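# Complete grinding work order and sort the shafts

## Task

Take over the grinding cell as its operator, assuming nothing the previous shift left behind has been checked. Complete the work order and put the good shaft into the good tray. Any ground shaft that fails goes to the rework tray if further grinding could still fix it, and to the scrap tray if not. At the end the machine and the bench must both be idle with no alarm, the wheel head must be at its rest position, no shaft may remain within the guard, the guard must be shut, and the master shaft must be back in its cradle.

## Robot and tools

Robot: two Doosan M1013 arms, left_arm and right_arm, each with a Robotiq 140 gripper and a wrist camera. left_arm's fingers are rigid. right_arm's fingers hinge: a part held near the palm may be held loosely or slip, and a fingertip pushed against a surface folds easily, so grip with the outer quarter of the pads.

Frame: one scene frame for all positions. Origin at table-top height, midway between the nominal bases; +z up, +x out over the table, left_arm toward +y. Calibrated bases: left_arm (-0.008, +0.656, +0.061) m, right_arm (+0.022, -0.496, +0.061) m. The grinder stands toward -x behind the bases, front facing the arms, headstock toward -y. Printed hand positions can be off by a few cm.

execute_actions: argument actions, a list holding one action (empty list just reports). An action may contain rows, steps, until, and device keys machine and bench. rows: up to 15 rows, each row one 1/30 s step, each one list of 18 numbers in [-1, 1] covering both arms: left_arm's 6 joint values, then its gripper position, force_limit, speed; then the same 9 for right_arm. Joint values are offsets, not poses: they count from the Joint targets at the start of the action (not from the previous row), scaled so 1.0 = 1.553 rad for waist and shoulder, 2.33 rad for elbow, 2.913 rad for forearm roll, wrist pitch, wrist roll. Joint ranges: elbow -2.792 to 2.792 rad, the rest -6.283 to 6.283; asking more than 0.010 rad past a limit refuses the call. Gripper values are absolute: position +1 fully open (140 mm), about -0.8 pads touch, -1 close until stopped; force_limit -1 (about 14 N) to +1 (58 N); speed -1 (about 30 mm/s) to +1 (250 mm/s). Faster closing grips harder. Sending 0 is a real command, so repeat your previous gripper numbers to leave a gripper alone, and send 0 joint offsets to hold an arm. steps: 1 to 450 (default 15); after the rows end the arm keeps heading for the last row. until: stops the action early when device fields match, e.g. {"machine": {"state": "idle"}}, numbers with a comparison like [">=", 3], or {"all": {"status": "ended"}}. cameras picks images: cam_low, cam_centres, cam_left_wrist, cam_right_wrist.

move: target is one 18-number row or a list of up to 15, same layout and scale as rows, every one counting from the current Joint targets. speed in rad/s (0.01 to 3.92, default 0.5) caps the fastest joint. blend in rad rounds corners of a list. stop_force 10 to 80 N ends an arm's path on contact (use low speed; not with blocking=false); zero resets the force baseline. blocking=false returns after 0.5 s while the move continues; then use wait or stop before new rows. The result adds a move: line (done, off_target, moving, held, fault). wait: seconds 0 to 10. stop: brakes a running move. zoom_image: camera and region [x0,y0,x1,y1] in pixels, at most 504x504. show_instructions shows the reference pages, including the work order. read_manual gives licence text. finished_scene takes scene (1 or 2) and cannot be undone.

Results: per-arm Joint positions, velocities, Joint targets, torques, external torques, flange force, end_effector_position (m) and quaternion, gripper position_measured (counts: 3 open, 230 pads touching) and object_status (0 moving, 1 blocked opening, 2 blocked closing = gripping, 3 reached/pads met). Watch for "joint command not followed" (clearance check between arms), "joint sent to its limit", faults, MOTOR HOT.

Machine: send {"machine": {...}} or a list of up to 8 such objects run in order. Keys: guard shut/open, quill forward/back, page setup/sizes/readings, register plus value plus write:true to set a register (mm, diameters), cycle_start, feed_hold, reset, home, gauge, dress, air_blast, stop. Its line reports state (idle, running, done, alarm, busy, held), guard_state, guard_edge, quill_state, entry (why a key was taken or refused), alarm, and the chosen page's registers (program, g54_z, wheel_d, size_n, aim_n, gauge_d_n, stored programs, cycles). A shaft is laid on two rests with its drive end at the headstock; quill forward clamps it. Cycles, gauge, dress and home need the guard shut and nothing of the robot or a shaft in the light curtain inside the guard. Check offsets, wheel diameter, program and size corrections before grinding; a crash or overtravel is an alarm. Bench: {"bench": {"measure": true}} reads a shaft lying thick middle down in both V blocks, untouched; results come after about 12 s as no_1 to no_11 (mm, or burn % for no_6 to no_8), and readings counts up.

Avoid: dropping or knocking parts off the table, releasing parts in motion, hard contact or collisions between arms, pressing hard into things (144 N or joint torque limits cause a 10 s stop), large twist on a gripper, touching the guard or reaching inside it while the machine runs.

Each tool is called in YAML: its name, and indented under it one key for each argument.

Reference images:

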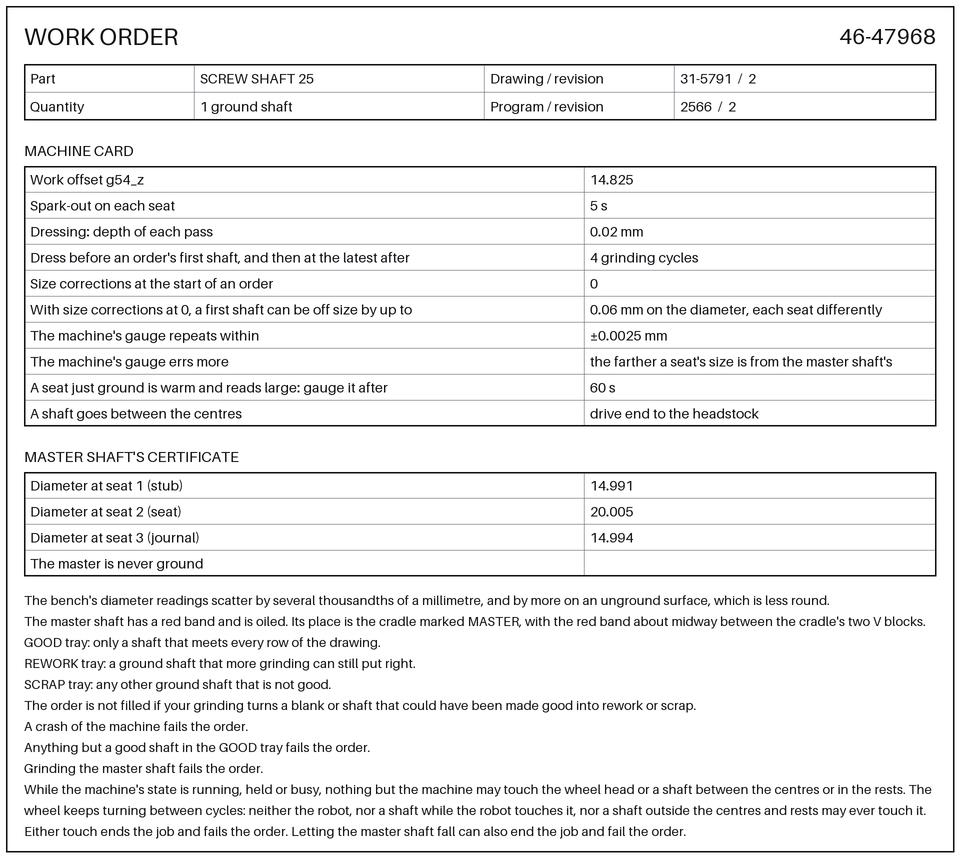

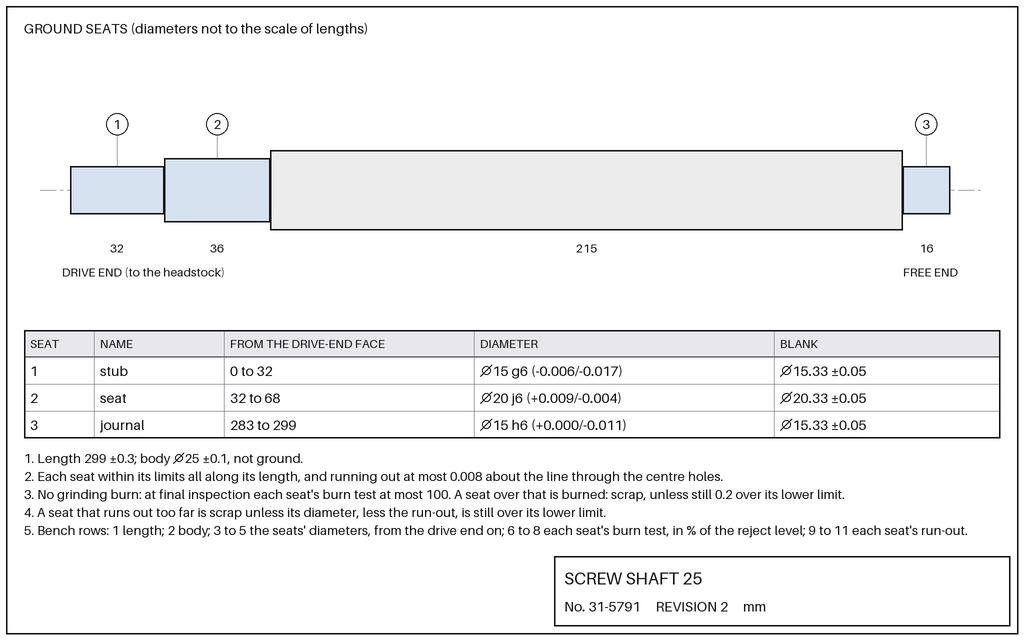

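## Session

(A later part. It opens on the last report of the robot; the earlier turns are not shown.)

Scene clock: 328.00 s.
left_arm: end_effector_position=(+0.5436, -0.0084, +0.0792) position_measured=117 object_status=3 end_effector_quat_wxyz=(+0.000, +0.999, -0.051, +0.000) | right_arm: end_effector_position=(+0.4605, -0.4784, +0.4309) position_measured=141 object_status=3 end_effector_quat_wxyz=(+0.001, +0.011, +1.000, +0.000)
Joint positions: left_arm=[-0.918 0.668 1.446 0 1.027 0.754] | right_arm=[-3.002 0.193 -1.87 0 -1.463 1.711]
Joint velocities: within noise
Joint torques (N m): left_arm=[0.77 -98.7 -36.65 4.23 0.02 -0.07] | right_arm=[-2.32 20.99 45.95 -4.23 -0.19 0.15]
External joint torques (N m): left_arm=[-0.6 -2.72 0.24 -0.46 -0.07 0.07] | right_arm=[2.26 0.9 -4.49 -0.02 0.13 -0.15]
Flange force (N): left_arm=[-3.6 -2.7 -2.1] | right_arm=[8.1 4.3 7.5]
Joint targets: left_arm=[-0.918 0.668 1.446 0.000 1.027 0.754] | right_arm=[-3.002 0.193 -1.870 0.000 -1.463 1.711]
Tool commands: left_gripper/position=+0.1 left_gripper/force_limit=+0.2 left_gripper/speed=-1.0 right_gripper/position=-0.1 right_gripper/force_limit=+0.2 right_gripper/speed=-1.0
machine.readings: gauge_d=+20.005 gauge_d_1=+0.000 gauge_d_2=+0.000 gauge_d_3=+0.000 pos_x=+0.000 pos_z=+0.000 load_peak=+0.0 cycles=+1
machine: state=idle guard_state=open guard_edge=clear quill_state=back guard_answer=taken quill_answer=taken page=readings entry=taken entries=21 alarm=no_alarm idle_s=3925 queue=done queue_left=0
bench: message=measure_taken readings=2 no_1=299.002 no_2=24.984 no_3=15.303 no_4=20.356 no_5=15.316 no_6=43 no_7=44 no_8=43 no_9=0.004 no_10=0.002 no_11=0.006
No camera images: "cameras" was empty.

execute_actions:
  actions:
    - {"rows":[[0,0,0,0,0,0,-1,0,-1,0,0,0,0,0,0,-0.1,0.2,-1]],"steps":85}
  cameras: []

move:
  target:
    - [0,-0.0438,-0.0279,0,0.0460,0,-0.98,0.2,-1,0,0,0,0,0,0,-0.1,0.2,-1]
    - [0,-0.0863,-0.0871,0,0.1160,0,-0.98,0.2,-1,0,0,0,0,0,0,-0.1,0.2,-1]
    - [0,-0.3852,0.0617,0,0.1562,0,-0.98,0.2,-1,0,0,0,0,0,0,-0.1,0.2,-1]
    - [-0.9514,-0.3852,0.0617,0,0.1562,-0.0027,-0.98,0.2,-1,0,0,0,0,0,0,-0.1,0.2,-1]
    - [-0.9514,-0.0499,-0.2029,0,0.1891,-0.0027,-0.98,0.2,-1,0,0,0,0,0,0,-0.1,0.2,-1]
    - [-0.9514,-0.0292,-0.1093,0,0.1032,-0.0027,-0.98,0.2,-1,0,0,0,0,0,0,-0.1,0.2,-1]
  speed: [0.15,0.3,0.8,1.2,0.8,0.4]
  blend: [0.02,0.1,0.1,0.1,0.05,0]
  cameras: ["cam_left_wrist","cam_centres"]

Scene clock: 331.93 s.
left_arm: end_effector_position=(+0.5436, -0.0084, +0.0792) position_measured=195 object_status=2 end_effector_quat_wxyz=(+0.000, +0.999, -0.051, +0.000) | right_arm: end_effector_position=(+0.4605, -0.4784, +0.4309) position_measured=141 object_status=3 end_effector_quat_wxyz=(+0.001, +0.011, +1.000, +0.000)
Joint positions: left_arm=[-0.918 0.668 1.446 0 1.027 0.754] | right_arm=[-3.002 0.193 -1.87 0 -1.463 1.711]
Joint velocities: within noise
Joint torques (N m): left_arm=[3.35 -89.05 -31.56 5.73 -0.29 0.43] | right_arm=[-2.87 21.28 46.24 -4.26 -0.24 0.15]
External joint torques (N m): left_arm=[-3.73 -12.31 -4.86 -1.97 0.25 -0.43] | right_arm=[2.83 0.58 -4.75 -0.01 0.19 -0.15]
Flange force (N): left_arm=[-6.8 0.0 -13.5] | right_arm=[8.0 5.6 8.1]
Joint targets: left_arm=[-0.918 0.668 1.446 0.000 1.027 0.754] | right_arm=[-3.002 0.193 -1.870 0.000 -1.463 1.711]
machine.readings: gauge_d=+20.005 gauge_d_1=+0.000 gauge_d_2=+0.000 gauge_d_3=+0.000 pos_x=+0.000 pos_z=+0.000 load_peak=+0.0 cycles=+1
machine: state=idle guard_state=open guard_edge=clear quill_state=back guard_answer=taken quill_answer=taken page=readings entry=taken entries=21 alarm=no_alarm idle_s=3929 queue=done queue_left=0
bench: message=measure_taken readings=2 no_1=299.002 no_2=24.984 no_3=15.303 no_4=20.356 no_5=15.316 no_6=43 no_7=44 no_8=43 no_9=0.004 no_10=0.002 no_11=0.006
No camera images: "cameras" was empty.

Scene clock: 337.27 s.
left_arm: end_effector_position=(-0.6487, +0.0177, +0.2505) position_measured=195 object_status=2 end_effector_quat_wxyz=(+0.000, +0.707, -0.707, +0.000) | right_arm: end_effector_position=(+0.4605, -0.4784, +0.4309) position_measured=141 object_status=3 end_effector_quat_wxyz=(+0.001, +0.011, +1.000, +0.000)
Joint positions: left_arm=[-2.396 0.623 1.191 0 1.328 0.746] | right_arm=[-3.002 0.193 -1.87 0 -1.463 1.711]
Joint velocities: within noise
Joint torques (N m): left_arm=[0.92 -108.42 -47.39 4.81 0.1 -0.09] | right_arm=[-2.36 20.9 46.01 -4.21 -0.18 0.16]
External joint torques (N m): left_arm=[-0.9 5.9 6.04 -0.54 -0.14 0.09] | right_arm=[2.33 1.1 -4.46 -0.05 0.12 -0.16]
Flange force (N): left_arm=[-5.7 -4.5 9.6] | right_arm=[8.4 4.4 7.4]
Joint targets: left_arm=[-2.396 0.623 1.191 0.000 1.328 0.746] | right_arm=[-3.002 0.193 -1.870 0.000 -1.463 1.711]
machine.readings: gauge_d=+20.005 gauge_d_1=+0.000 gauge_d_2=+0.000 gauge_d_3=+0.000 pos_x=+0.000 pos_z=+0.000 load_peak=+0.0 cycles=+1
machine: state=idle guard_state=open guard_edge=clear quill_state=back guard_answer=taken quill_answer=taken page=readings entry=taken entries=21 alarm=no_alarm idle_s=3934 queue=done queue_left=0
bench: message=measure_taken readings=2 no_1=299.002 no_2=24.984 no_3=15.303 no_4=20.356 no_5=15.316 no_6=43 no_7=44 no_8=43 no_9=0.004 no_10=0.002 no_11=0.006
move: done
Images, in order (width x height): cam_centres 672x504, cam_left_wrist 672x504.

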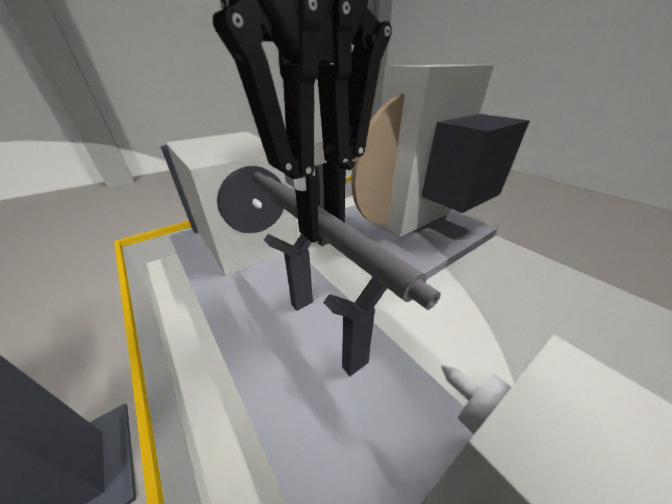

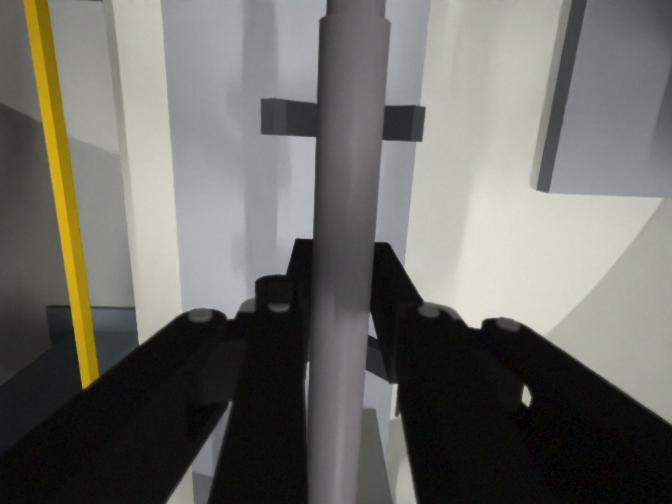

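move:
  target: [0,0.0100,0.0164,0,-0.0186,0,-0.98,0.2,-1,0,0,0,0,0,0,-0.1,0.2,-1]
  speed: 0.1
  cameras: []

move:
  target: [0,0.0062,0.0077,0,-0.0094,0,-0.98,0.2,-1,0,0,0,0,0,0,-0.1,0.2,-1]
  speed: 0.02
  stop_force: 12
  cameras: ["cam_left_wrist","cam_centres"]

Scene clock: 338.47 s.
left_arm: end_effector_position=(-0.6487, +0.0177, +0.2158) position_measured=195 object_status=2 end_effector_quat_wxyz=(+0.000, +0.707, -0.707, +0.000) | right_arm: end_effector_position=(+0.4605, -0.4784, +0.4309) position_measured=141 object_status=3 end_effector_quat_wxyz=(+0.001, +0.011, +1.000, +0.000)
Joint positions: left_arm=[-2.396 0.638 1.229 0 1.274 0.746] | right_arm=[-3.002 0.193 -1.87 0 -1.463 1.711]
Joint velocities: within noise
Joint torques (N m): left_arm=[0.84 -108.99 -46.2 4.75 0 -0.11] | right_arm=[-2.3 21.09 46.13 -4.22 -0.2 0.1]
External joint torques (N m): left_arm=[-0.58 5.77 5.48 -0.53 -0.05 0.11] | right_arm=[2.3 0.54 -4.72 -0.03 0.14 -0.1]
Flange force (N): left_arm=[-4.5 -3.7 8.6] | right_arm=[7.8 4.6 8.0]
Joint targets: left_arm=[-2.396 0.638 1.229 0.000 1.274 0.746] | right_arm=[-3.002 0.193 -1.870 0.000 -1.463 1.711]
machine.readings: gauge_d=+20.005 gauge_d_1=+0.000 gauge_d_2=+0.000 gauge_d_3=+0.000 pos_x=+0.000 pos_z=+0.000 load_peak=+0.0 cycles=+1
machine: state=idle guard_state=open guard_edge=clear quill_state=back guard_answer=taken quill_answer=taken page=readings entry=taken entries=21 alarm=no_alarm idle_s=3935 queue=done queue_left=0
bench: message=measure_taken readings=2 no_1=299.002 no_2=24.984 no_3=15.303 no_4=20.356 no_5=15.316 no_6=43 no_7=44 no_8=43 no_9=0.004 no_10=0.002 no_11=0.006
move: done
No camera images: "cameras" was empty.

Scene clock: 340.33 s.
left_arm: end_effector_position=(-0.6487, +0.0177, +0.1995) position_measured=195 object_status=2 end_effector_quat_wxyz=(+0.000, +0.707, -0.707, +0.000) | right_arm: end_effector_position=(+0.4605, -0.4784, +0.4309) position_measured=141 object_status=3 end_effector_quat_wxyz=(+0.001, +0.011, +1.000, +0.000)
Joint positions: left_arm=[-2.396 0.647 1.245 0 1.249 0.746] | right_arm=[-3.002 0.193 -1.87 0 -1.463 1.711]
Joint velocities: within noise
Joint torques (N m): left_arm=[-4.41 -89.22 -38.55 2.84 -3.22 -0.04] | right_arm=[-2.07 21.57 46.18 -4.21 -0.16 0.08]
External joint torques (N m): left_arm=[4.46 -14.29 -1.81 1.33 3.17 0.04] | right_arm=[1.98 0.34 -4.62 -0.06 0.11 -0.08]
Flange force (N): left_arm=[-6.6 -13.6 -14.2] | right_arm=[7.3 3.9 7.8]
Joint targets: left_arm=[-2.396 0.647 1.245 0.000 1.249 0.746] | right_arm=[-3.002 0.193 -1.870 0.000 -1.463 1.711]
machine.readings: gauge_d=+20.005 gauge_d_1=+0.000 gauge_d_2=+0.000 gauge_d_3=+0.000 pos_x=+0.000 pos_z=+0.000 load_peak=+0.0 cycles=+1
machine: state=idle guard_state=open guard_edge=clear quill_state=back guard_answer=taken quill_answer=taken page=readings entry=taken entries=21 alarm=no_alarm idle_s=3937 queue=done queue_left=0
bench: message=measure_taken readings=2 no_1=299.002 no_2=24.984 no_3=15.303 no_4=20.356 no_5=15.316 no_6=43 no_7=44 no_8=43 no_9=0.004 no_10=0.002 no_11=0.006
move: contact (left_arm)
Images, in order (width x height): cam_centres 672x504, cam_left_wrist 672x504.

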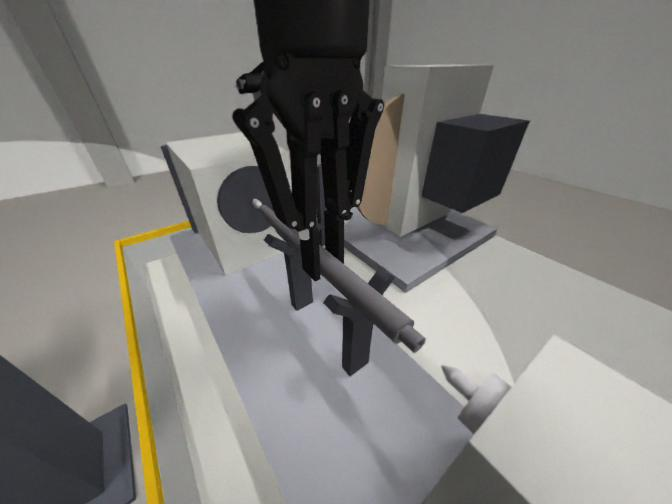

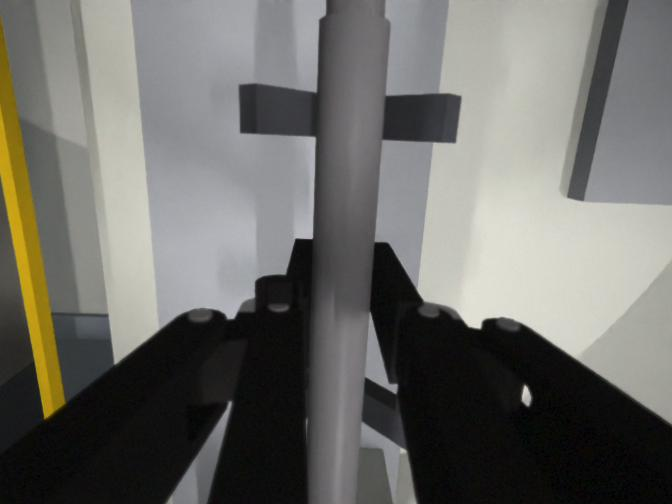

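execute_actions:
  actions:
    - {"rows":[[0,0,0,0,0,0,0.1,0.2,-1,0,0,0,0,0,0,-0.1,0.2,-1]],"steps":70}
  cameras: ["cam_left_wrist"]

move:
  target:
    - [0,-0.0155,-0.0232,0,0.0271,0,0.1,0.2,-1,0,0,0,0,0,0,-0.1,0.2,-1]
    - [0,-0.0364,-0.1167,0,0.1129,0,0.1,0.2,-1,0,0,0,0,0,0,-0.1,0.2,-1]
    - [0,-0.3717,0.1479,0,0.0800,0,0.1,0.2,-1,0,0,0,0,0,0,-0.1,0.2,-1]
    - [0.5,-0.3717,0.1479,0,0.0800,0,0.1,0.2,-1,0,0,0,0,0,0,-0.1,0.2,-1]
  speed: [0.2,0.5,0.9,1.2]
  blend: [0.02,0.06,0.1,0]
  cameras: ["cam_centres"]

execute_actions:
  actions:
    - {"machine":[{"quill":"forward"},{"guard":"shut"},{"register":"size_1","value":0.1,"write":true},{"register":"size_2","value":0.1,"write":true},{"register":"size_3","value":0.1,"write":true}],"steps":240,"until":{"machine":{"queue":"done"}}}
  cameras: ["cam_centres"]

Scene clock: 343.30 s.
left_arm: end_effector_position=(-0.6487, +0.0177, +0.1995) position_measured=117 object_status=3 end_effector_quat_wxyz=(+0.000, +0.707, -0.707, +0.000) | right_arm: end_effector_position=(+0.4605, -0.4784, +0.4309) position_measured=141 object_status=3 end_effector_quat_wxyz=(+0.001, +0.011, +1.000, +0.000)
Joint positions: left_arm=[-2.396 0.647 1.245 0 1.249 0.746] | right_arm=[-3.002 0.193 -1.87 0 -1.463 1.711]
Joint velocities: within noise
Joint torques (N m): left_arm=[1.06 -100.73 -40.68 4.7 0.02 -0.08] | right_arm=[-2.31 21.34 46.35 -4.25 -0.25 0.13]
External joint torques (N m): left_arm=[-0.95 -2.8 0.31 -0.52 -0.06 0.07] | right_arm=[2.32 0.28 -4.98 0 0.19 -0.13]
Flange force (N): left_arm=[-4.6 -3.2 -1.1] | right_arm=[7.7 4.5 8.5]
Joint targets: left_arm=[-2.396 0.647 1.245 0.000 1.249 0.746] | right_arm=[-3.002 0.193 -1.870 0.000 -1.463 1.711]
machine.readings: gauge_d=+20.005 gauge_d_1=+0.000 gauge_d_2=+0.000 gauge_d_3=+0.000 pos_x=+0.000 pos_z=+0.000 load_peak=+0.0 cycles=+1
machine: state=idle guard_state=open guard_edge=clear quill_state=back guard_answer=taken quill_answer=taken page=readings entry=taken entries=21 alarm=no_alarm idle_s=3940 queue=done queue_left=0
bench: message=measure_taken readings=2 no_1=299.002 no_2=24.984 no_3=15.303 no_4=20.356 no_5=15.316 no_6=43 no_7=44 no_8=43 no_9=0.004 no_10=0.002 no_11=0.006
Images, in order (width x height): cam_left_wrist 672x504.

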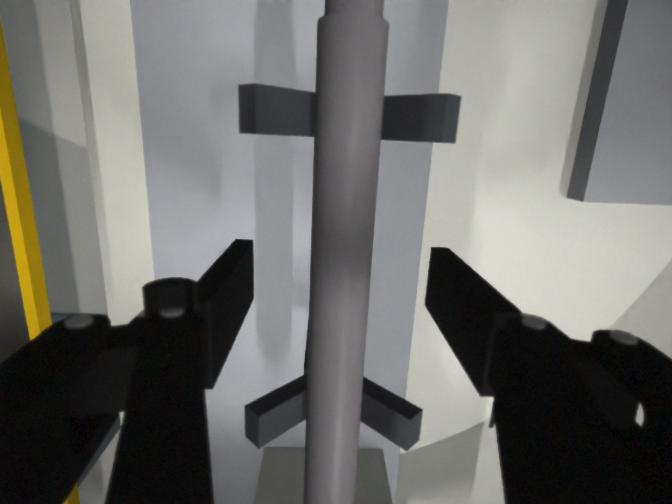

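Scene clock: 346.43 s.
left_arm: end_effector_position=(-0.0025, +0.0555, +0.4504) position_measured=117 object_status=3 end_effector_quat_wxyz=(+0.000, +0.922, -0.387, +0.000) | right_arm: end_effector_position=(+0.4605, -0.4784, +0.4309) position_measured=141 object_status=3 end_effector_quat_wxyz=(+0.001, +0.011, +1.000, +0.000)
Joint positions: left_arm=[-1.619 0.069 1.59 0 1.482 0.746] | right_arm=[-3.002 0.193 -1.87 0 -1.463 1.711]
Joint velocities: within noise
Joint torques (N m): left_arm=[1.22 -46.27 -42.95 4.9 -0.01 -0.13] | right_arm=[-1.92 21.36 46.05 -4.18 -0.19 0.13]
External joint torques (N m): left_arm=[-1.39 -3.3 0.57 -0.53 -0.04 0.13] | right_arm=[1.94 0.5 -4.65 -0.06 0.13 -0.13]
Flange force (N): left_arm=[-6.1 -2.9 0.5] | right_arm=[7.5 3.7 7.9]
Joint targets: left_arm=[-1.619 0.069 1.590 0.000 1.482 0.746] | right_arm=[-3.002 0.193 -1.870 0.000 -1.463 1.711]
machine.readings: gauge_d=+20.005 gauge_d_1=+0.000 gauge_d_2=+0.000 gauge_d_3=+0.000 pos_x=+0.000 pos_z=+0.000 load_peak=+0.0 cycles=+1
machine: state=idle guard_state=open guard_edge=clear quill_state=back guard_answer=taken quill_answer=taken page=readings entry=taken entries=21 alarm=no_alarm idle_s=3943 queue=done queue_left=0
bench: message=measure_taken readings=2 no_1=299.002 no_2=24.984 no_3=15.303 no_4=20.356 no_5=15.316 no_6=43 no_7=44 no_8=43 no_9=0.004 no_10=0.002 no_11=0.006
move: done
Images, in order (width x height): cam_centres 672x504.

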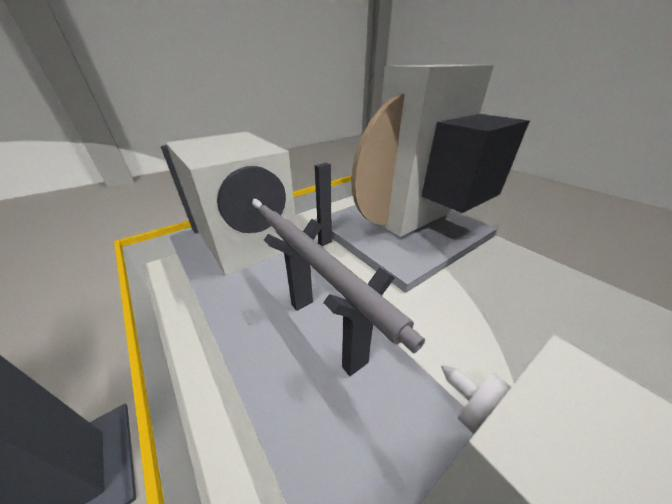

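Scene clock: 352.73 s.
left_arm: end_effector_position=(-0.0025, +0.0555, +0.4504) position_measured=117 object_status=3 end_effector_quat_wxyz=(+0.000, +0.922, -0.387, +0.000) | right_arm: end_effector_position=(+0.4605, -0.4784, +0.4309) position_measured=141 object_status=3 end_effector_quat_wxyz=(+0.001, +0.011, +1.000, +0.000)
Joint positions: left_arm=[-1.619 0.069 1.59 0 1.482 0.746] | right_arm=[-3.002 0.193 -1.87 0 -1.463 1.711]
Joint velocities: within noise
Joint torques (N m): left_arm=[0.8 -46.68 -43.02 4.88 -0.01 -0.12] | right_arm=[-1.96 21.42 46.34 -4.18 -0.18 0.09]
External joint torques (N m): left_arm=[-0.85 -2.96 0.62 -0.5 -0.04 0.12] | right_arm=[1.89 0.27 -4.96 -0.07 0.13 -0.09]
Flange force (N): left_arm=[-5.1 -3.2 0.7] | right_arm=[7.6 3.6 8.4]
Joint targets: left_arm=[-1.619 0.069 1.590 0.000 1.482 0.746] | right_arm=[-3.002 0.193 -1.870 0.000 -1.463 1.711]
Tool commands: left_gripper/position=+0.1 left_gripper/force_limit=+0.2 left_gripper/speed=-1.0 right_gripper/position=-0.1 right_gripper/force_limit=+0.2 right_gripper/speed=-1.0
machine.readings: gauge_d=+20.005 gauge_d_1=+0.000 gauge_d_2=+0.000 gauge_d_3=+0.000 pos_x=+0.000 pos_z=+0.000 load_peak=+0.0 cycles=+1
machine: state=idle guard_state=shut guard_edge=clear quill_state=clamped guard_answer=taken quill_answer=taken page=readings entry=taken entries=24 alarm=no_alarm idle_s=3949 queue=done queue_left=0
bench: message=measure_taken readings=2 no_1=299.002 no_2=24.984 no_3=15.303 no_4=20.356 no_5=15.316 no_6=43 no_7=44 no_8=43 no_9=0.004 no_10=0.002 no_11=0.006
Images, in order (width x height): cam_centres 672x504.

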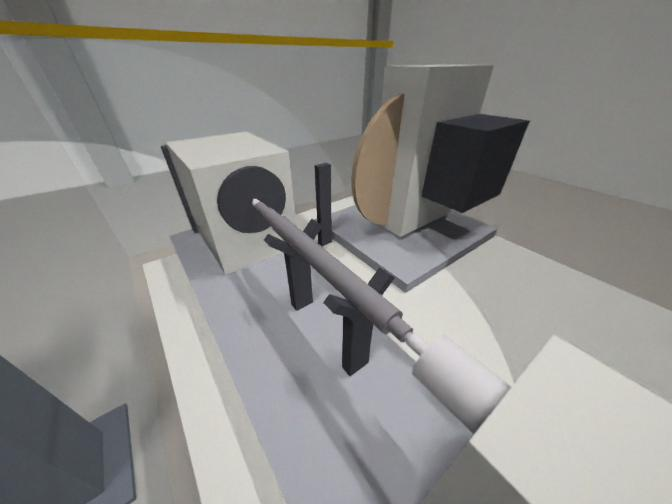

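execute_actions:
  actions:
    - {"machine":{"page":"sizes"},"steps":2}
  cameras: []

execute_actions:
  actions:
    - {"machine":{"page":"setup"},"steps":2}
  cameras: []

Scene clock: 353.17 s.
left_arm: end_effector_position=(-0.0025, +0.0555, +0.4504) position_measured=117 object_status=3 end_effector_quat_wxyz=(+0.000, +0.922, -0.387, +0.000) | right_arm: end_effector_position=(+0.4605, -0.4784, +0.4309) position_measured=141 object_status=3 end_effector_quat_wxyz=(+0.001, +0.011, +1.000, +0.000)
Joint positions: left_arm=[-1.619 0.069 1.59 0 1.482 0.746] | right_arm=[-3.002 0.193 -1.87 0 -1.463 1.711]
Joint velocities: within noise
Joint torques (N m): left_arm=[0.89 -46.56 -42.92 4.91 0.01 -0.11] | right_arm=[-2.38 21.5 46.12 -4.19 -0.17 0.13]
External joint torques (N m): left_arm=[-0.84 -3.07 0.57 -0.53 -0.05 0.11] | right_arm=[2.42 -0.04 -4.79 -0.05 0.12 -0.13]
Flange force (N): left_arm=[-5.2 -3.3 0.6] | right_arm=[7.0 4.8 8.2]
Joint targets: left_arm=[-1.619 0.069 1.590 0.000 1.482 0.746] | right_arm=[-3.002 0.193 -1.870 0.000 -1.463 1.711]
Tool commands: left_gripper/position=+0.1 left_gripper/force_limit=+0.2 left_gripper/speed=-1.0 right_gripper/position=-0.1 right_gripper/force_limit=+0.2 right_gripper/speed=-1.0
machine.sizes: size_1=+0.100 size_2=+0.100 size_3=+0.100 aim_1=+14.989 aim_2=+20.003 aim_3=+14.995
machine: state=idle guard_state=shut guard_edge=clear quill_state=clamped guard_answer=taken quill_answer=taken page=sizes entry=taken entries=24 alarm=no_alarm idle_s=3950 queue=done queue_left=0
bench: message=measure_taken readings=2 no_1=299.002 no_2=24.984 no_3=15.303 no_4=20.356 no_5=15.316 no_6=43 no_7=44 no_8=43 no_9=0.004 no_10=0.002 no_11=0.006
No camera images: "cameras" was empty.

Scene clock: 353.43 s.
left_arm: end_effector_position=(-0.0025, +0.0555, +0.4504) position_measured=117 object_status=3 end_effector_quat_wxyz=(+0.000, +0.922, -0.387, +0.000) | right_arm: end_effector_position=(+0.4605, -0.4784, +0.4309) position_measured=141 object_status=3 end_effector_quat_wxyz=(+0.001, +0.011, +1.000, +0.000)
Joint positions: left_arm=[-1.619 0.069 1.59 0 1.482 0.746] | right_arm=[-3.002 0.193 -1.87 0 -1.463 1.711]
Joint velocities: within noise
Joint torques (N m): left_arm=[0.67 -46.72 -42.97 4.88 0.01 -0.15] | right_arm=[-2.12 21.1 46.21 -4.29 -0.17 0.11]
External joint torques (N m): left_arm=[-0.62 -2.96 0.56 -0.49 -0.05 0.15] | right_arm=[2.05 0.86 -4.7 0.02 0.12 -0.11]
Flange force (N): left_arm=[-4.7 -3.5 0.6] | right_arm=[8.2 3.9 7.8]
Joint targets: left_arm=[-1.619 0.069 1.590 0.000 1.482 0.746] | right_arm=[-3.002 0.193 -1.870 0.000 -1.463 1.711]
Tool commands: left_gripper/position=+0.1 left_gripper/force_limit=+0.2 left_gripper/speed=-1.0 right_gripper/position=-0.1 right_gripper/force_limit=+0.2 right_gripper/speed=-1.0
machine.setup: program=+2566 g54_z=+14.825 wheel_d=+279.018 sparkout_s=+5.0 dress_depth=+0.020 gauge_at=+2 gauge_zero=+0.210 program_revision=+2 since_dress=+0 stored1_number=+8571 stored1_revision=+4 stored2_number=+9000 stored2_revision=+1 stored3_number=+2566 stored3_revision=+2 stored4_number=+7919 stored4_revision=+6
machine: state=idle guard_state=shut guard_edge=clear quill_state=clamped guard_answer=taken quill_answer=taken page=setup entry=taken entries=24 alarm=no_alarm idle_s=3950 queue=done queue_left=0
bench: message=measure_taken readings=2 no_1=299.002 no_2=24.984 no_3=15.303 no_4=20.356 no_5=15.316 no_6=43 no_7=44 no_8=43 no_9=0.004 no_10=0.002 no_11=0.006
No camera images: "cameras" was empty.

execute_actions:
  actions:
    - {"machine":{"cycle_start":true,"page":"readings"},"steps":450,"until":{"machine":{"state":["!=","running"]}}}
  cameras: ["cam_centres"]

Scene clock: 353.80 s.
left_arm: end_effector_position=(-0.0025, +0.0555, +0.4504) position_measured=117 object_status=3 end_effector_quat_wxyz=(+0.000, +0.922, -0.387, +0.000) | right_arm: end_effector_position=(+0.4605, -0.4784, +0.4309) position_measured=141 object_status=3 end_effector_quat_wxyz=(+0.001, +0.011, +1.000, +0.000)
Joint positions: left_arm=[-1.619 0.069 1.59 0 1.482 0.746] | right_arm=[-3.002 0.193 -1.87 0 -1.463 1.711]
Joint velocities: within noise
Joint torques (N m): left_arm=[0.66 -46.56 -42.81 4.88 0.05 -0.12] | right_arm=[-1.87 21.2 46.02 -4.19 -0.19 0.11]
External joint torques (N m): left_arm=[-0.64 -3.09 0.43 -0.5 -0.1 0.12] | right_arm=[1.9 0.43 -4.62 -0.06 0.14 -0.11]
Flange force (N): left_arm=[-4.8 -3.4 0.4] | right_arm=[7.4 3.6 7.8]
Joint targets: left_arm=[-1.619 0.069 1.590 0.000 1.482 0.746] | right_arm=[-3.002 0.193 -1.870 0.000 -1.463 1.711]
Tool commands: left_gripper/position=+0.1 left_gripper/force_limit=+0.2 left_gripper/speed=-1.0 right_gripper/position=-0.1 right_gripper/force_limit=+0.2 right_gripper/speed=-1.0
machine.readings: gauge_d=+20.005 gauge_d_1=+0.000 gauge_d_2=+0.000 gauge_d_3=+0.000 pos_x=-5.333 pos_z=+16.000 load_peak=+0.0 cycles=+1
machine: state=running guard_state=shut guard_edge=clear quill_state=clamped guard_answer=taken quill_answer=taken page=readings entry=taken entries=25 alarm=no_alarm idle_s=3950 queue=running queue_left=0
bench: message=measure_taken readings=2 no_1=299.002 no_2=24.984 no_3=15.303 no_4=20.356 no_5=15.316 no_6=43 no_7=44 no_8=43 no_9=0.004 no_10=0.002 no_11=0.006
Images, in order (width x height): cam_centres 672x504.

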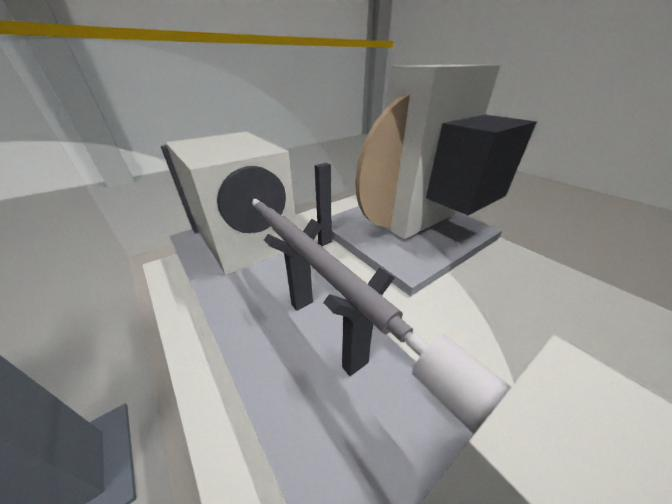

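execute_actions:
  actions:
    - {"steps":450,"until":{"machine":{"state":["!=","running"]}}}
  cameras: ["cam_centres"]

execute_actions:
  actions:
    - {"steps":450,"until":{"machine":{"state":["!=","running"]}}}
  cameras: []

execute_actions:
  actions:
    - {"steps":450,"until":{"machine":{"state":["!=","running"]}}}
  cameras: []

execute_actions:
  actions:
    - {"steps":450,"until":{"machine":{"state":["!=","running"]}}}
  cameras: []

Scene clock: 369.20 s.
left_arm: end_effector_position=(-0.0025, +0.0555, +0.4504) position_measured=117 object_status=3 end_effector_quat_wxyz=(+0.000, +0.922, -0.387, +0.000) | right_arm: end_effector_position=(+0.4605, -0.4784, +0.4309) position_measured=141 object_status=3 end_effector_quat_wxyz=(+0.001, +0.011, +1.000, +0.000)
Joint positions: left_arm=[-1.619 0.069 1.59 0 1.482 0.746] | right_arm=[-3.002 0.193 -1.87 0 -1.463 1.711]
Joint velocities: within noise
Joint torques (N m): left_arm=[1 -46.53 -42.87 4.86 0.04 -0.1] | right_arm=[-2.05 20.88 46.11 -4.24 -0.21 0.13]
External joint torques (N m): left_arm=[-1.18 -3.01 0.52 -0.49 -0.08 0.1] | right_arm=[2.07 0.65 -4.72 -0.01 0.16 -0.13]
Flange force (N): left_arm=[-5.5 -2.8 0.6] | right_arm=[7.9 4.0 8.0]
Joint targets: left_arm=[-1.619 0.069 1.590 0.000 1.482 0.746] | right_arm=[-3.002 0.193 -1.870 0.000 -1.463 1.711]
Tool commands: left_gripper/position=+0.1 left_gripper/force_limit=+0.2 left_gripper/speed=-1.0 right_gripper/position=-0.1 right_gripper/force_limit=+0.2 right_gripper/speed=-1.0
machine.readings: gauge_d=+20.005 gauge_d_1=+0.000 gauge_d_2=+0.000 gauge_d_3=+0.000 pos_x=-365.633 pos_z=+16.000 load_peak=+0.0 cycles=+1
machine: state=running guard_state=shut guard_edge=clear quill_state=clamped guard_answer=taken quill_answer=taken page=readings entry=taken entries=25 alarm=no_alarm idle_s=3966 queue=running queue_left=0
bench: message=measure_taken readings=2 no_1=299.002 no_2=24.984 no_3=15.303 no_4=20.356 no_5=15.316 no_6=43 no_7=44 no_8=43 no_9=0.004 no_10=0.002 no_11=0.006
Images, in order (width x height): cam_centres 672x504.

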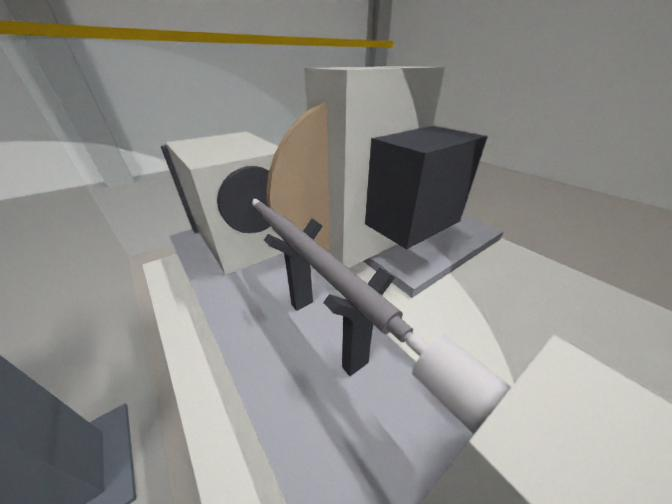

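Scene clock: 384.40 s.
left_arm: end_effector_position=(-0.0025, +0.0555, +0.4504) position_measured=117 object_status=3 end_effector_quat_wxyz=(+0.000, +0.922, -0.387, +0.000) | right_arm: end_effector_position=(+0.4605, -0.4784, +0.4309) position_measured=141 object_status=3 end_effector_quat_wxyz=(+0.001, +0.011, +1.000, +0.000)
Joint positions: left_arm=[-1.619 0.069 1.59 0 1.482 0.746] | right_arm=[-3.002 0.193 -1.87 0 -1.463 1.711]
Joint velocities: within noise
Joint torques (N m): left_arm=[0.92 -46.68 -42.92 4.89 0.04 -0.12] | right_arm=[-2.32 21.35 46.09 -4.22 -0.1 0.17]
External joint torques (N m): left_arm=[-1.03 -2.94 0.52 -0.51 -0.09 0.12] | right_arm=[2.3 0.31 -4.69 -0.04 0.05 -0.17]
Flange force (N): left_arm=[-5.2 -2.9 0.6] | right_arm=[7.4 4.4 7.8]
Joint targets: left_arm=[-1.619 0.069 1.590 0.000 1.482 0.746] | right_arm=[-3.002 0.193 -1.870 0.000 -1.463 1.711]
Tool commands: left_gripper/position=+0.1 left_gripper/force_limit=+0.2 left_gripper/speed=-1.0 right_gripper/position=-0.1 right_gripper/force_limit=+0.2 right_gripper/speed=-1.0
machine.readings: gauge_d=+20.005 gauge_d_1=+0.000 gauge_d_2=+0.000 gauge_d_3=+0.000 pos_x=-365.785 pos_z=+16.000 load_peak=+7.0 cycles=+1
machine: state=running guard_state=shut guard_edge=clear quill_state=clamped guard_answer=taken quill_answer=taken page=readings entry=taken entries=25 alarm=no_alarm idle_s=3981 queue=running queue_left=0
bench: message=measure_taken readings=2 no_1=299.002 no_2=24.984 no_3=15.303 no_4=20.356 no_5=15.316 no_6=43 no_7=44 no_8=43 no_9=0.004 no_10=0.002 no_11=0.006
No camera images: "cameras" was empty.

Scene clock: 399.60 s.
left_arm: end_effector_position=(-0.0025, +0.0555, +0.4504) position_measured=117 object_status=3 end_effector_quat_wxyz=(+0.000, +0.922, -0.387, +0.000) | right_arm: end_effector_position=(+0.4605, -0.4784, +0.4309) position_measured=141 object_status=3 end_effector_quat_wxyz=(+0.001, +0.011, +1.000, +0.000)
Joint positions: left_arm=[-1.619 0.069 1.59 0 1.482 0.746] | right_arm=[-3.002 0.193 -1.87 0 -1.463 1.711]
Joint velocities: within noise
Joint torques (N m): left_arm=[0.87 -46.88 -42.82 4.89 0.03 -0.1] | right_arm=[-2.13 21.49 46.21 -4.24 -0.18 0.1]
External joint torques (N m): left_arm=[-0.82 -2.78 0.44 -0.5 -0.07 0.1] | right_arm=[2.05 0.52 -4.69 -0.02 0.12 -0.1]
Flange force (N): left_arm=[-4.7 -2.8 0.5] | right_arm=[7.7 4.0 7.9]
Joint targets: left_arm=[-1.619 0.069 1.590 0.000 1.482 0.746] | right_arm=[-3.002 0.193 -1.870 0.000 -1.463 1.711]
Tool commands: left_gripper/position=+0.1 left_gripper/force_limit=+0.2 left_gripper/speed=-1.0 right_gripper/position=-0.1 right_gripper/force_limit=+0.2 right_gripper/speed=-1.0
machine.readings: gauge_d=+20.005 gauge_d_1=+0.000 gauge_d_2=+0.000 gauge_d_3=+0.000 pos_x=-365.854 pos_z=+16.000 load_peak=+7.0 cycles=+1
machine: state=running guard_state=shut guard_edge=clear quill_state=clamped guard_answer=taken quill_answer=taken page=readings entry=taken entries=25 alarm=no_alarm idle_s=3996 queue=running queue_left=0
bench: message=measure_taken readings=2 no_1=299.002 no_2=24.984 no_3=15.303 no_4=20.356 no_5=15.316 no_6=43 no_7=44 no_8=43 no_9=0.004 no_10=0.002 no_11=0.006
No camera images: "cameras" was empty.

Scene clock: 414.80 s.
left_arm: end_effector_position=(-0.0025, +0.0555, +0.4504) position_measured=117 object_status=3 end_effector_quat_wxyz=(+0.000, +0.922, -0.387, +0.000) | right_arm: end_effector_position=(+0.4605, -0.4784, +0.4309) position_measured=141 object_status=3 end_effector_quat_wxyz=(+0.001, +0.011, +1.000, +0.000)
Joint positions: left_arm=[-1.619 0.069 1.59 0 1.482 0.746] | right_arm=[-3.002 0.193 -1.87 0 -1.463 1.711]
Joint velocities: within noise
Joint torques (N m): left_arm=[0.79 -46.5 -42.76 4.93 0.03 -0.1] | right_arm=[-2.24 21.01 46.12 -4.23 -0.17 0.11]
External joint torques (N m): left_arm=[-0.83 -3.14 0.38 -0.55 -0.07 0.1] | right_arm=[2.22 1.08 -4.58 -0.03 0.12 -0.11]
Flange force (N): left_arm=[-5.0 -3.1 0.3] | right_arm=[8.5 4.3 7.6]
Joint targets: left_arm=[-1.619 0.069 1.590 0.000 1.482 0.746] | right_arm=[-3.002 0.193 -1.870 0.000 -1.463 1.711]
Tool commands: left_gripper/position=+0.1 left_gripper/force_limit=+0.2 left_gripper/speed=-1.0 right_gripper/position=-0.1 right_gripper/force_limit=+0.2 right_gripper/speed=-1.0
machine.readings: gauge_d=+20.005 gauge_d_1=+0.000 gauge_d_2=+0.000 gauge_d_3=+0.000 pos_x=-365.885 pos_z=+16.000 load_peak=+7.0 cycles=+1
machine: state=running guard_state=shut guard_edge=clear quill_state=clamped guard_answer=taken quill_answer=taken page=readings entry=taken entries=25 alarm=no_alarm idle_s=4011 queue=running queue_left=0
bench: message=measure_taken readings=2 no_1=299.002 no_2=24.984 no_3=15.303 no_4=20.356 no_5=15.316 no_6=43 no_7=44 no_8=43 no_9=0.004 no_10=0.002 no_11=0.006
No camera images: "cameras" was empty.

execute_actions:
  actions:
    - {"steps":450,"until":{"machine":{"state":["!=","running"]}}}
  cameras: []

execute_actions:
  actions:
    - {"steps":450,"until":{"machine":{"state":["!=","running"]}}}
  cameras: []

execute_actions:
  actions:
    - {"steps":450,"until":{"machine":{"state":["!=","running"]}}}
  cameras: []

execute_actions:
  actions:
    - {"steps":450,"until":{"machine":{"state":["!=","running"]}}}
  cameras: []

execute_actions:
  actions:
    - {"steps":450,"until":{"machine":{"state":["!=","running"]}}}
  cameras: []

execute_actions:
  actions:
    - {"steps":450,"until":{"machine":{"state":["!=","running"]}}}
  cameras: []

Scene clock: 430.37 s.
left_arm: end_effector_position=(-0.0025, +0.0555, +0.4504) position_measured=117 object_status=3 end_effector_quat_wxyz=(+0.000, +0.922, -0.387, +0.000) | right_arm: end_effector_position=(+0.4605, -0.4784, +0.4309) position_measured=141 object_status=3 end_effector_quat_wxyz=(+0.001, +0.011, +1.000, +0.000)
Joint positions: left_arm=[-1.619 0.069 1.59 0 1.482 0.746] | right_arm=[-3.002 0.193 -1.87 0 -1.463 1.711]
Joint velocities: within noise
Joint torques (N m): left_arm=[0.76 -46.84 -42.87 4.94 -0.01 -0.07] | right_arm=[-2.35 21.41 46.07 -4.21 -0.15 0.17]
External joint torques (N m): left_arm=[-0.75 -2.79 0.51 -0.55 -0.03 0.07] | right_arm=[2.27 0.29 -4.65 -0.05 0.1 -0.17]
Flange force (N): left_arm=[-4.7 -3.0 0.5] | right_arm=[7.3 4.3 7.8]
Joint targets: left_arm=[-1.619 0.069 1.590 0.000 1.482 0.746] | right_arm=[-3.002 0.193 -1.870 0.000 -1.463 1.711]
Tool commands: left_gripper/position=+0.1 left_gripper/force_limit=+0.2 left_gripper/speed=-1.0 right_gripper/position=-0.1 right_gripper/force_limit=+0.2 right_gripper/speed=-1.0
machine.readings: gauge_d=+20.005 gauge_d_1=+0.000 gauge_d_2=+0.000 gauge_d_3=+0.000 pos_x=-360.513 pos_z=+50.000 load_peak=+7.0 cycles=+1
machine: state=running guard_state=shut guard_edge=clear quill_state=clamped guard_answer=taken quill_answer=taken page=readings entry=taken entries=25 alarm=no_alarm idle_s=4026 queue=running queue_left=0
bench: message=measure_taken readings=2 no_1=299.002 no_2=24.984 no_3=15.303 no_4=20.356 no_5=15.316 no_6=43 no_7=44 no_8=43 no_9=0.004 no_10=0.002 no_11=0.006
No camera images: "cameras" was empty.

Scene clock: 445.57 s.
left_arm: end_effector_position=(-0.0025, +0.0555, +0.4504) position_measured=117 object_status=3 end_effector_quat_wxyz=(+0.000, +0.922, -0.387, +0.000) | right_arm: end_effector_position=(+0.4605, -0.4784, +0.4309) position_measured=141 object_status=3 end_effector_quat_wxyz=(+0.001, +0.011, +1.000, +0.000)
Joint positions: left_arm=[-1.619 0.069 1.59 0 1.482 0.746] | right_arm=[-3.002 0.193 -1.87 0 -1.463 1.711]
Joint velocities: within noise
Joint torques (N m): left_arm=[0.78 -46.49 -43 4.93 0 -0.09] | right_arm=[-2.16 21.29 46.27 -4.17 -0.18 0.1]
External joint torques (N m): left_arm=[-0.83 -3.12 0.63 -0.55 -0.04 0.09] | right_arm=[2.16 0.38 -4.83 -0.08 0.13 -0.1]
Flange force (N): left_arm=[-5.3 -3.4 0.7] | right_arm=[7.6 4.2 8.2]
Joint targets: left_arm=[-1.619 0.069 1.590 0.000 1.482 0.746] | right_arm=[-3.002 0.193 -1.870 0.000 -1.463 1.711]
Tool commands: left_gripper/position=+0.1 left_gripper/force_limit=+0.2 left_gripper/speed=-1.0 right_gripper/position=-0.1 right_gripper/force_limit=+0.2 right_gripper/speed=-1.0
machine.readings: gauge_d=+20.005 gauge_d_1=+0.000 gauge_d_2=+0.000 gauge_d_3=+0.000 pos_x=-360.665 pos_z=+50.000 load_peak=+10.4 cycles=+1
machine: state=running guard_state=shut guard_edge=clear quill_state=clamped guard_answer=taken quill_answer=taken page=readings entry=taken entries=25 alarm=no_alarm idle_s=4041 queue=running queue_left=0
bench: message=measure_taken readings=2 no_1=299.002 no_2=24.984 no_3=15.303 no_4=20.356 no_5=15.316 no_6=43 no_7=44 no_8=43 no_9=0.004 no_10=0.002 no_11=0.006
No camera images: "cameras" was empty.

Scene clock: 460.77 s.
left_arm: end_effector_position=(-0.0025, +0.0555, +0.4504) position_measured=117 object_status=3 end_effector_quat_wxyz=(+0.000, +0.922, -0.387, +0.000) | right_arm: end_effector_position=(+0.4605, -0.4784, +0.4309) position_measured=141 object_status=3 end_effector_quat_wxyz=(+0.001, +0.011, +1.000, +0.000)
Joint positions: left_arm=[-1.619 0.069 1.59 0 1.482 0.746] | right_arm=[-3.002 0.193 -1.87 0 -1.463 1.711]
Joint velocities: within noise
Joint torques (N m): left_arm=[0.76 -46.6 -42.79 4.94 0 -0.1] | right_arm=[-2.46 21.64 46.1 -4.28 -0.14 0.09]
External joint torques (N m): left_arm=[-0.84 -3 0.43 -0.56 -0.04 0.1] | right_arm=[2.31 0.53 -4.6 0.02 0.08 -0.09]
Flange force (N): left_arm=[-4.9 -3.0 0.4] | right_arm=[7.7 4.6 7.7]
Joint targets: left_arm=[-1.619 0.069 1.590 0.000 1.482 0.746] | right_arm=[-3.002 0.193 -1.870 0.000 -1.463 1.711]
Tool commands: left_gripper/position=+0.1 left_gripper/force_limit=+0.2 left_gripper/speed=-1.0 right_gripper/position=-0.1 right_gripper/force_limit=+0.2 right_gripper/speed=-1.0
machine.readings: gauge_d=+20.005 gauge_d_1=+0.000 gauge_d_2=+0.000 gauge_d_3=+0.000 pos_x=-360.817 pos_z=+50.000 load_peak=+11.2 cycles=+1
machine: state=running guard_state=shut guard_edge=clear quill_state=clamped guard_answer=taken quill_answer=taken page=readings entry=taken entries=25 alarm=no_alarm idle_s=4056 queue=running queue_left=0
bench: message=measure_taken readings=2 no_1=299.002 no_2=24.984 no_3=15.303 no_4=20.356 no_5=15.316 no_6=43 no_7=44 no_8=43 no_9=0.004 no_10=0.002 no_11=0.006
No camera images: "cameras" was empty.

Scene clock: 475.97 s.
left_arm: end_effector_position=(-0.0025, +0.0555, +0.4504) position_measured=117 object_status=3 end_effector_quat_wxyz=(+0.000, +0.922, -0.387, +0.000) | right_arm: end_effector_position=(+0.4605, -0.4784, +0.4309) position_measured=141 object_status=3 end_effector_quat_wxyz=(+0.001, +0.011, +1.000, +0.000)
Joint positions: left_arm=[-1.619 0.069 1.59 0 1.482 0.746] | right_arm=[-3.002 0.193 -1.87 0 -1.463 1.711]
Joint velocities: within noise
Joint torques (N m): left_arm=[0.8 -46.73 -42.86 4.93 0.03 -0.12] | right_arm=[-1.91 21 46.09 -4.24 -0.13 0.12]
External joint torques (N m): left_arm=[-0.84 -2.89 0.49 -0.55 -0.07 0.12] | right_arm=[1.94 0.7 -4.65 0 0.08 -0.12]
Flange force (N): left_arm=[-4.9 -3.0 0.5] | right_arm=[7.9 3.7 7.7]
Joint targets: left_arm=[-1.619 0.069 1.590 0.000 1.482 0.746] | right_arm=[-3.002 0.193 -1.870 0.000 -1.463 1.711]
Tool commands: left_gripper/position=+0.1 left_gripper/force_limit=+0.2 left_gripper/speed=-1.0 right_gripper/position=-0.1 right_gripper/force_limit=+0.2 right_gripper/speed=-1.0
machine.readings: gauge_d=+20.005 gauge_d_1=+0.000 gauge_d_2=+0.000 gauge_d_3=+0.000 pos_x=-360.849 pos_z=+50.000 load_peak=+11.2 cycles=+1
machine: state=running guard_state=shut guard_edge=clear quill_state=clamped guard_answer=taken quill_answer=taken page=readings entry=taken entries=25 alarm=no_alarm idle_s=4071 queue=running queue_left=0
bench: message=measure_taken readings=2 no_1=299.002 no_2=24.984 no_3=15.303 no_4=20.356 no_5=15.316 no_6=43 no_7=44 no_8=43 no_9=0.004 no_10=0.002 no_11=0.006
No camera images: "cameras" was empty.

Scene clock: 491.17 s.
left_arm: end_effector_position=(-0.0025, +0.0555, +0.4504) position_measured=117 object_status=3 end_effector_quat_wxyz=(+0.000, +0.922, -0.387, +0.000) | right_arm: end_effector_position=(+0.4605, -0.4784, +0.4309) position_measured=141 object_status=3 end_effector_quat_wxyz=(+0.001, +0.011, +1.000, +0.000)
Joint positions: left_arm=[-1.619 0.069 1.59 0 1.482 0.746] | right_arm=[-3.002 0.193 -1.87 0 -1.463 1.711]
Joint velocities: within noise
Joint torques (N m): left_arm=[0.85 -46.69 -42.91 4.87 0.04 -0.09] | right_arm=[-2.1 21.16 46.38 -4.27 -0.21 0.14]
External joint torques (N m): left_arm=[-0.88 -2.96 0.51 -0.49 -0.08 0.09] | right_arm=[2.01 0.89 -4.83 0.01 0.16 -0.14]
Flange force (N): left_arm=[-5.0 -3.0 0.6] | right_arm=[8.4 3.7 8.1]
Joint targets: left_arm=[-1.619 0.069 1.590 0.000 1.482 0.746] | right_arm=[-3.002 0.193 -1.870 0.000 -1.463 1.711]
Tool commands: left_gripper/position=+0.1 left_gripper/force_limit=+0.2 left_gripper/speed=-1.0 right_gripper/position=-0.1 right_gripper/force_limit=+0.2 right_gripper/speed=-1.0
machine.readings: gauge_d=+20.005 gauge_d_1=+0.000 gauge_d_2=+0.000 gauge_d_3=+0.000 pos_x=-360.880 pos_z=+50.000 load_peak=+11.2 cycles=+1
machine: state=running guard_state=shut guard_edge=clear quill_state=clamped guard_answer=taken quill_answer=taken page=readings entry=taken entries=25 alarm=no_alarm idle_s=4086 queue=running queue_left=0
bench: message=measure_taken readings=2 no_1=299.002 no_2=24.984 no_3=15.303 no_4=20.356 no_5=15.316 no_6=43 no_7=44 no_8=43 no_9=0.004 no_10=0.002 no_11=0.006
No camera images: "cameras" was empty.

Scene clock: 506.37 s.
left_arm: end_effector_position=(-0.0025, +0.0555, +0.4504) position_measured=117 object_status=3 end_effector_quat_wxyz=(+0.000, +0.922, -0.387, +0.000) | right_arm: end_effector_position=(+0.4605, -0.4784, +0.4309) position_measured=141 object_status=3 end_effector_quat_wxyz=(+0.001, +0.011, +1.000, +0.000)
Joint positions: left_arm=[-1.619 0.069 1.59 0 1.482 0.746] | right_arm=[-3.002 0.193 -1.87 0 -1.463 1.711]
Joint velocities: within noise
Joint torques (N m): left_arm=[0.99 -46.47 -42.9 4.91 0.02 -0.1] | right_arm=[-1.69 20.94 46.14 -4.22 -0.21 0.16]
External joint torques (N m): left_arm=[-0.99 -3.13 0.56 -0.54 -0.06 0.1] | right_arm=[1.67 0.9 -4.6 -0.05 0.16 -0.16]
Flange force (N): left_arm=[-5.4 -3.2 0.6] | right_arm=[8.0 3.0 7.7]
Joint targets: left_arm=[-1.619 0.069 1.590 0.000 1.482 0.746] | right_arm=[-3.002 0.193 -1.870 0.000 -1.463 1.711]
Tool commands: left_gripper/position=+0.1 left_gripper/force_limit=+0.2 left_gripper/speed=-1.0 right_gripper/position=-0.1 right_gripper/force_limit=+0.2 right_gripper/speed=-1.0
machine.readings: gauge_d=+20.005 gauge_d_1=+0.000 gauge_d_2=+0.000 gauge_d_3=+0.000 pos_x=-365.529 pos_z=+291.000 load_peak=+11.2 cycles=+1
machine: state=running guard_state=shut guard_edge=clear quill_state=clamped guard_answer=taken quill_answer=taken page=readings entry=taken entries=25 alarm=no_alarm idle_s=4101 queue=running queue_left=0
bench: message=measure_taken readings=2 no_1=299.002 no_2=24.984 no_3=15.303 no_4=20.356 no_5=15.316 no_6=43 no_7=44 no_8=43 no_9=0.004 no_10=0.002 no_11=0.006
No camera images: "cameras" was empty.


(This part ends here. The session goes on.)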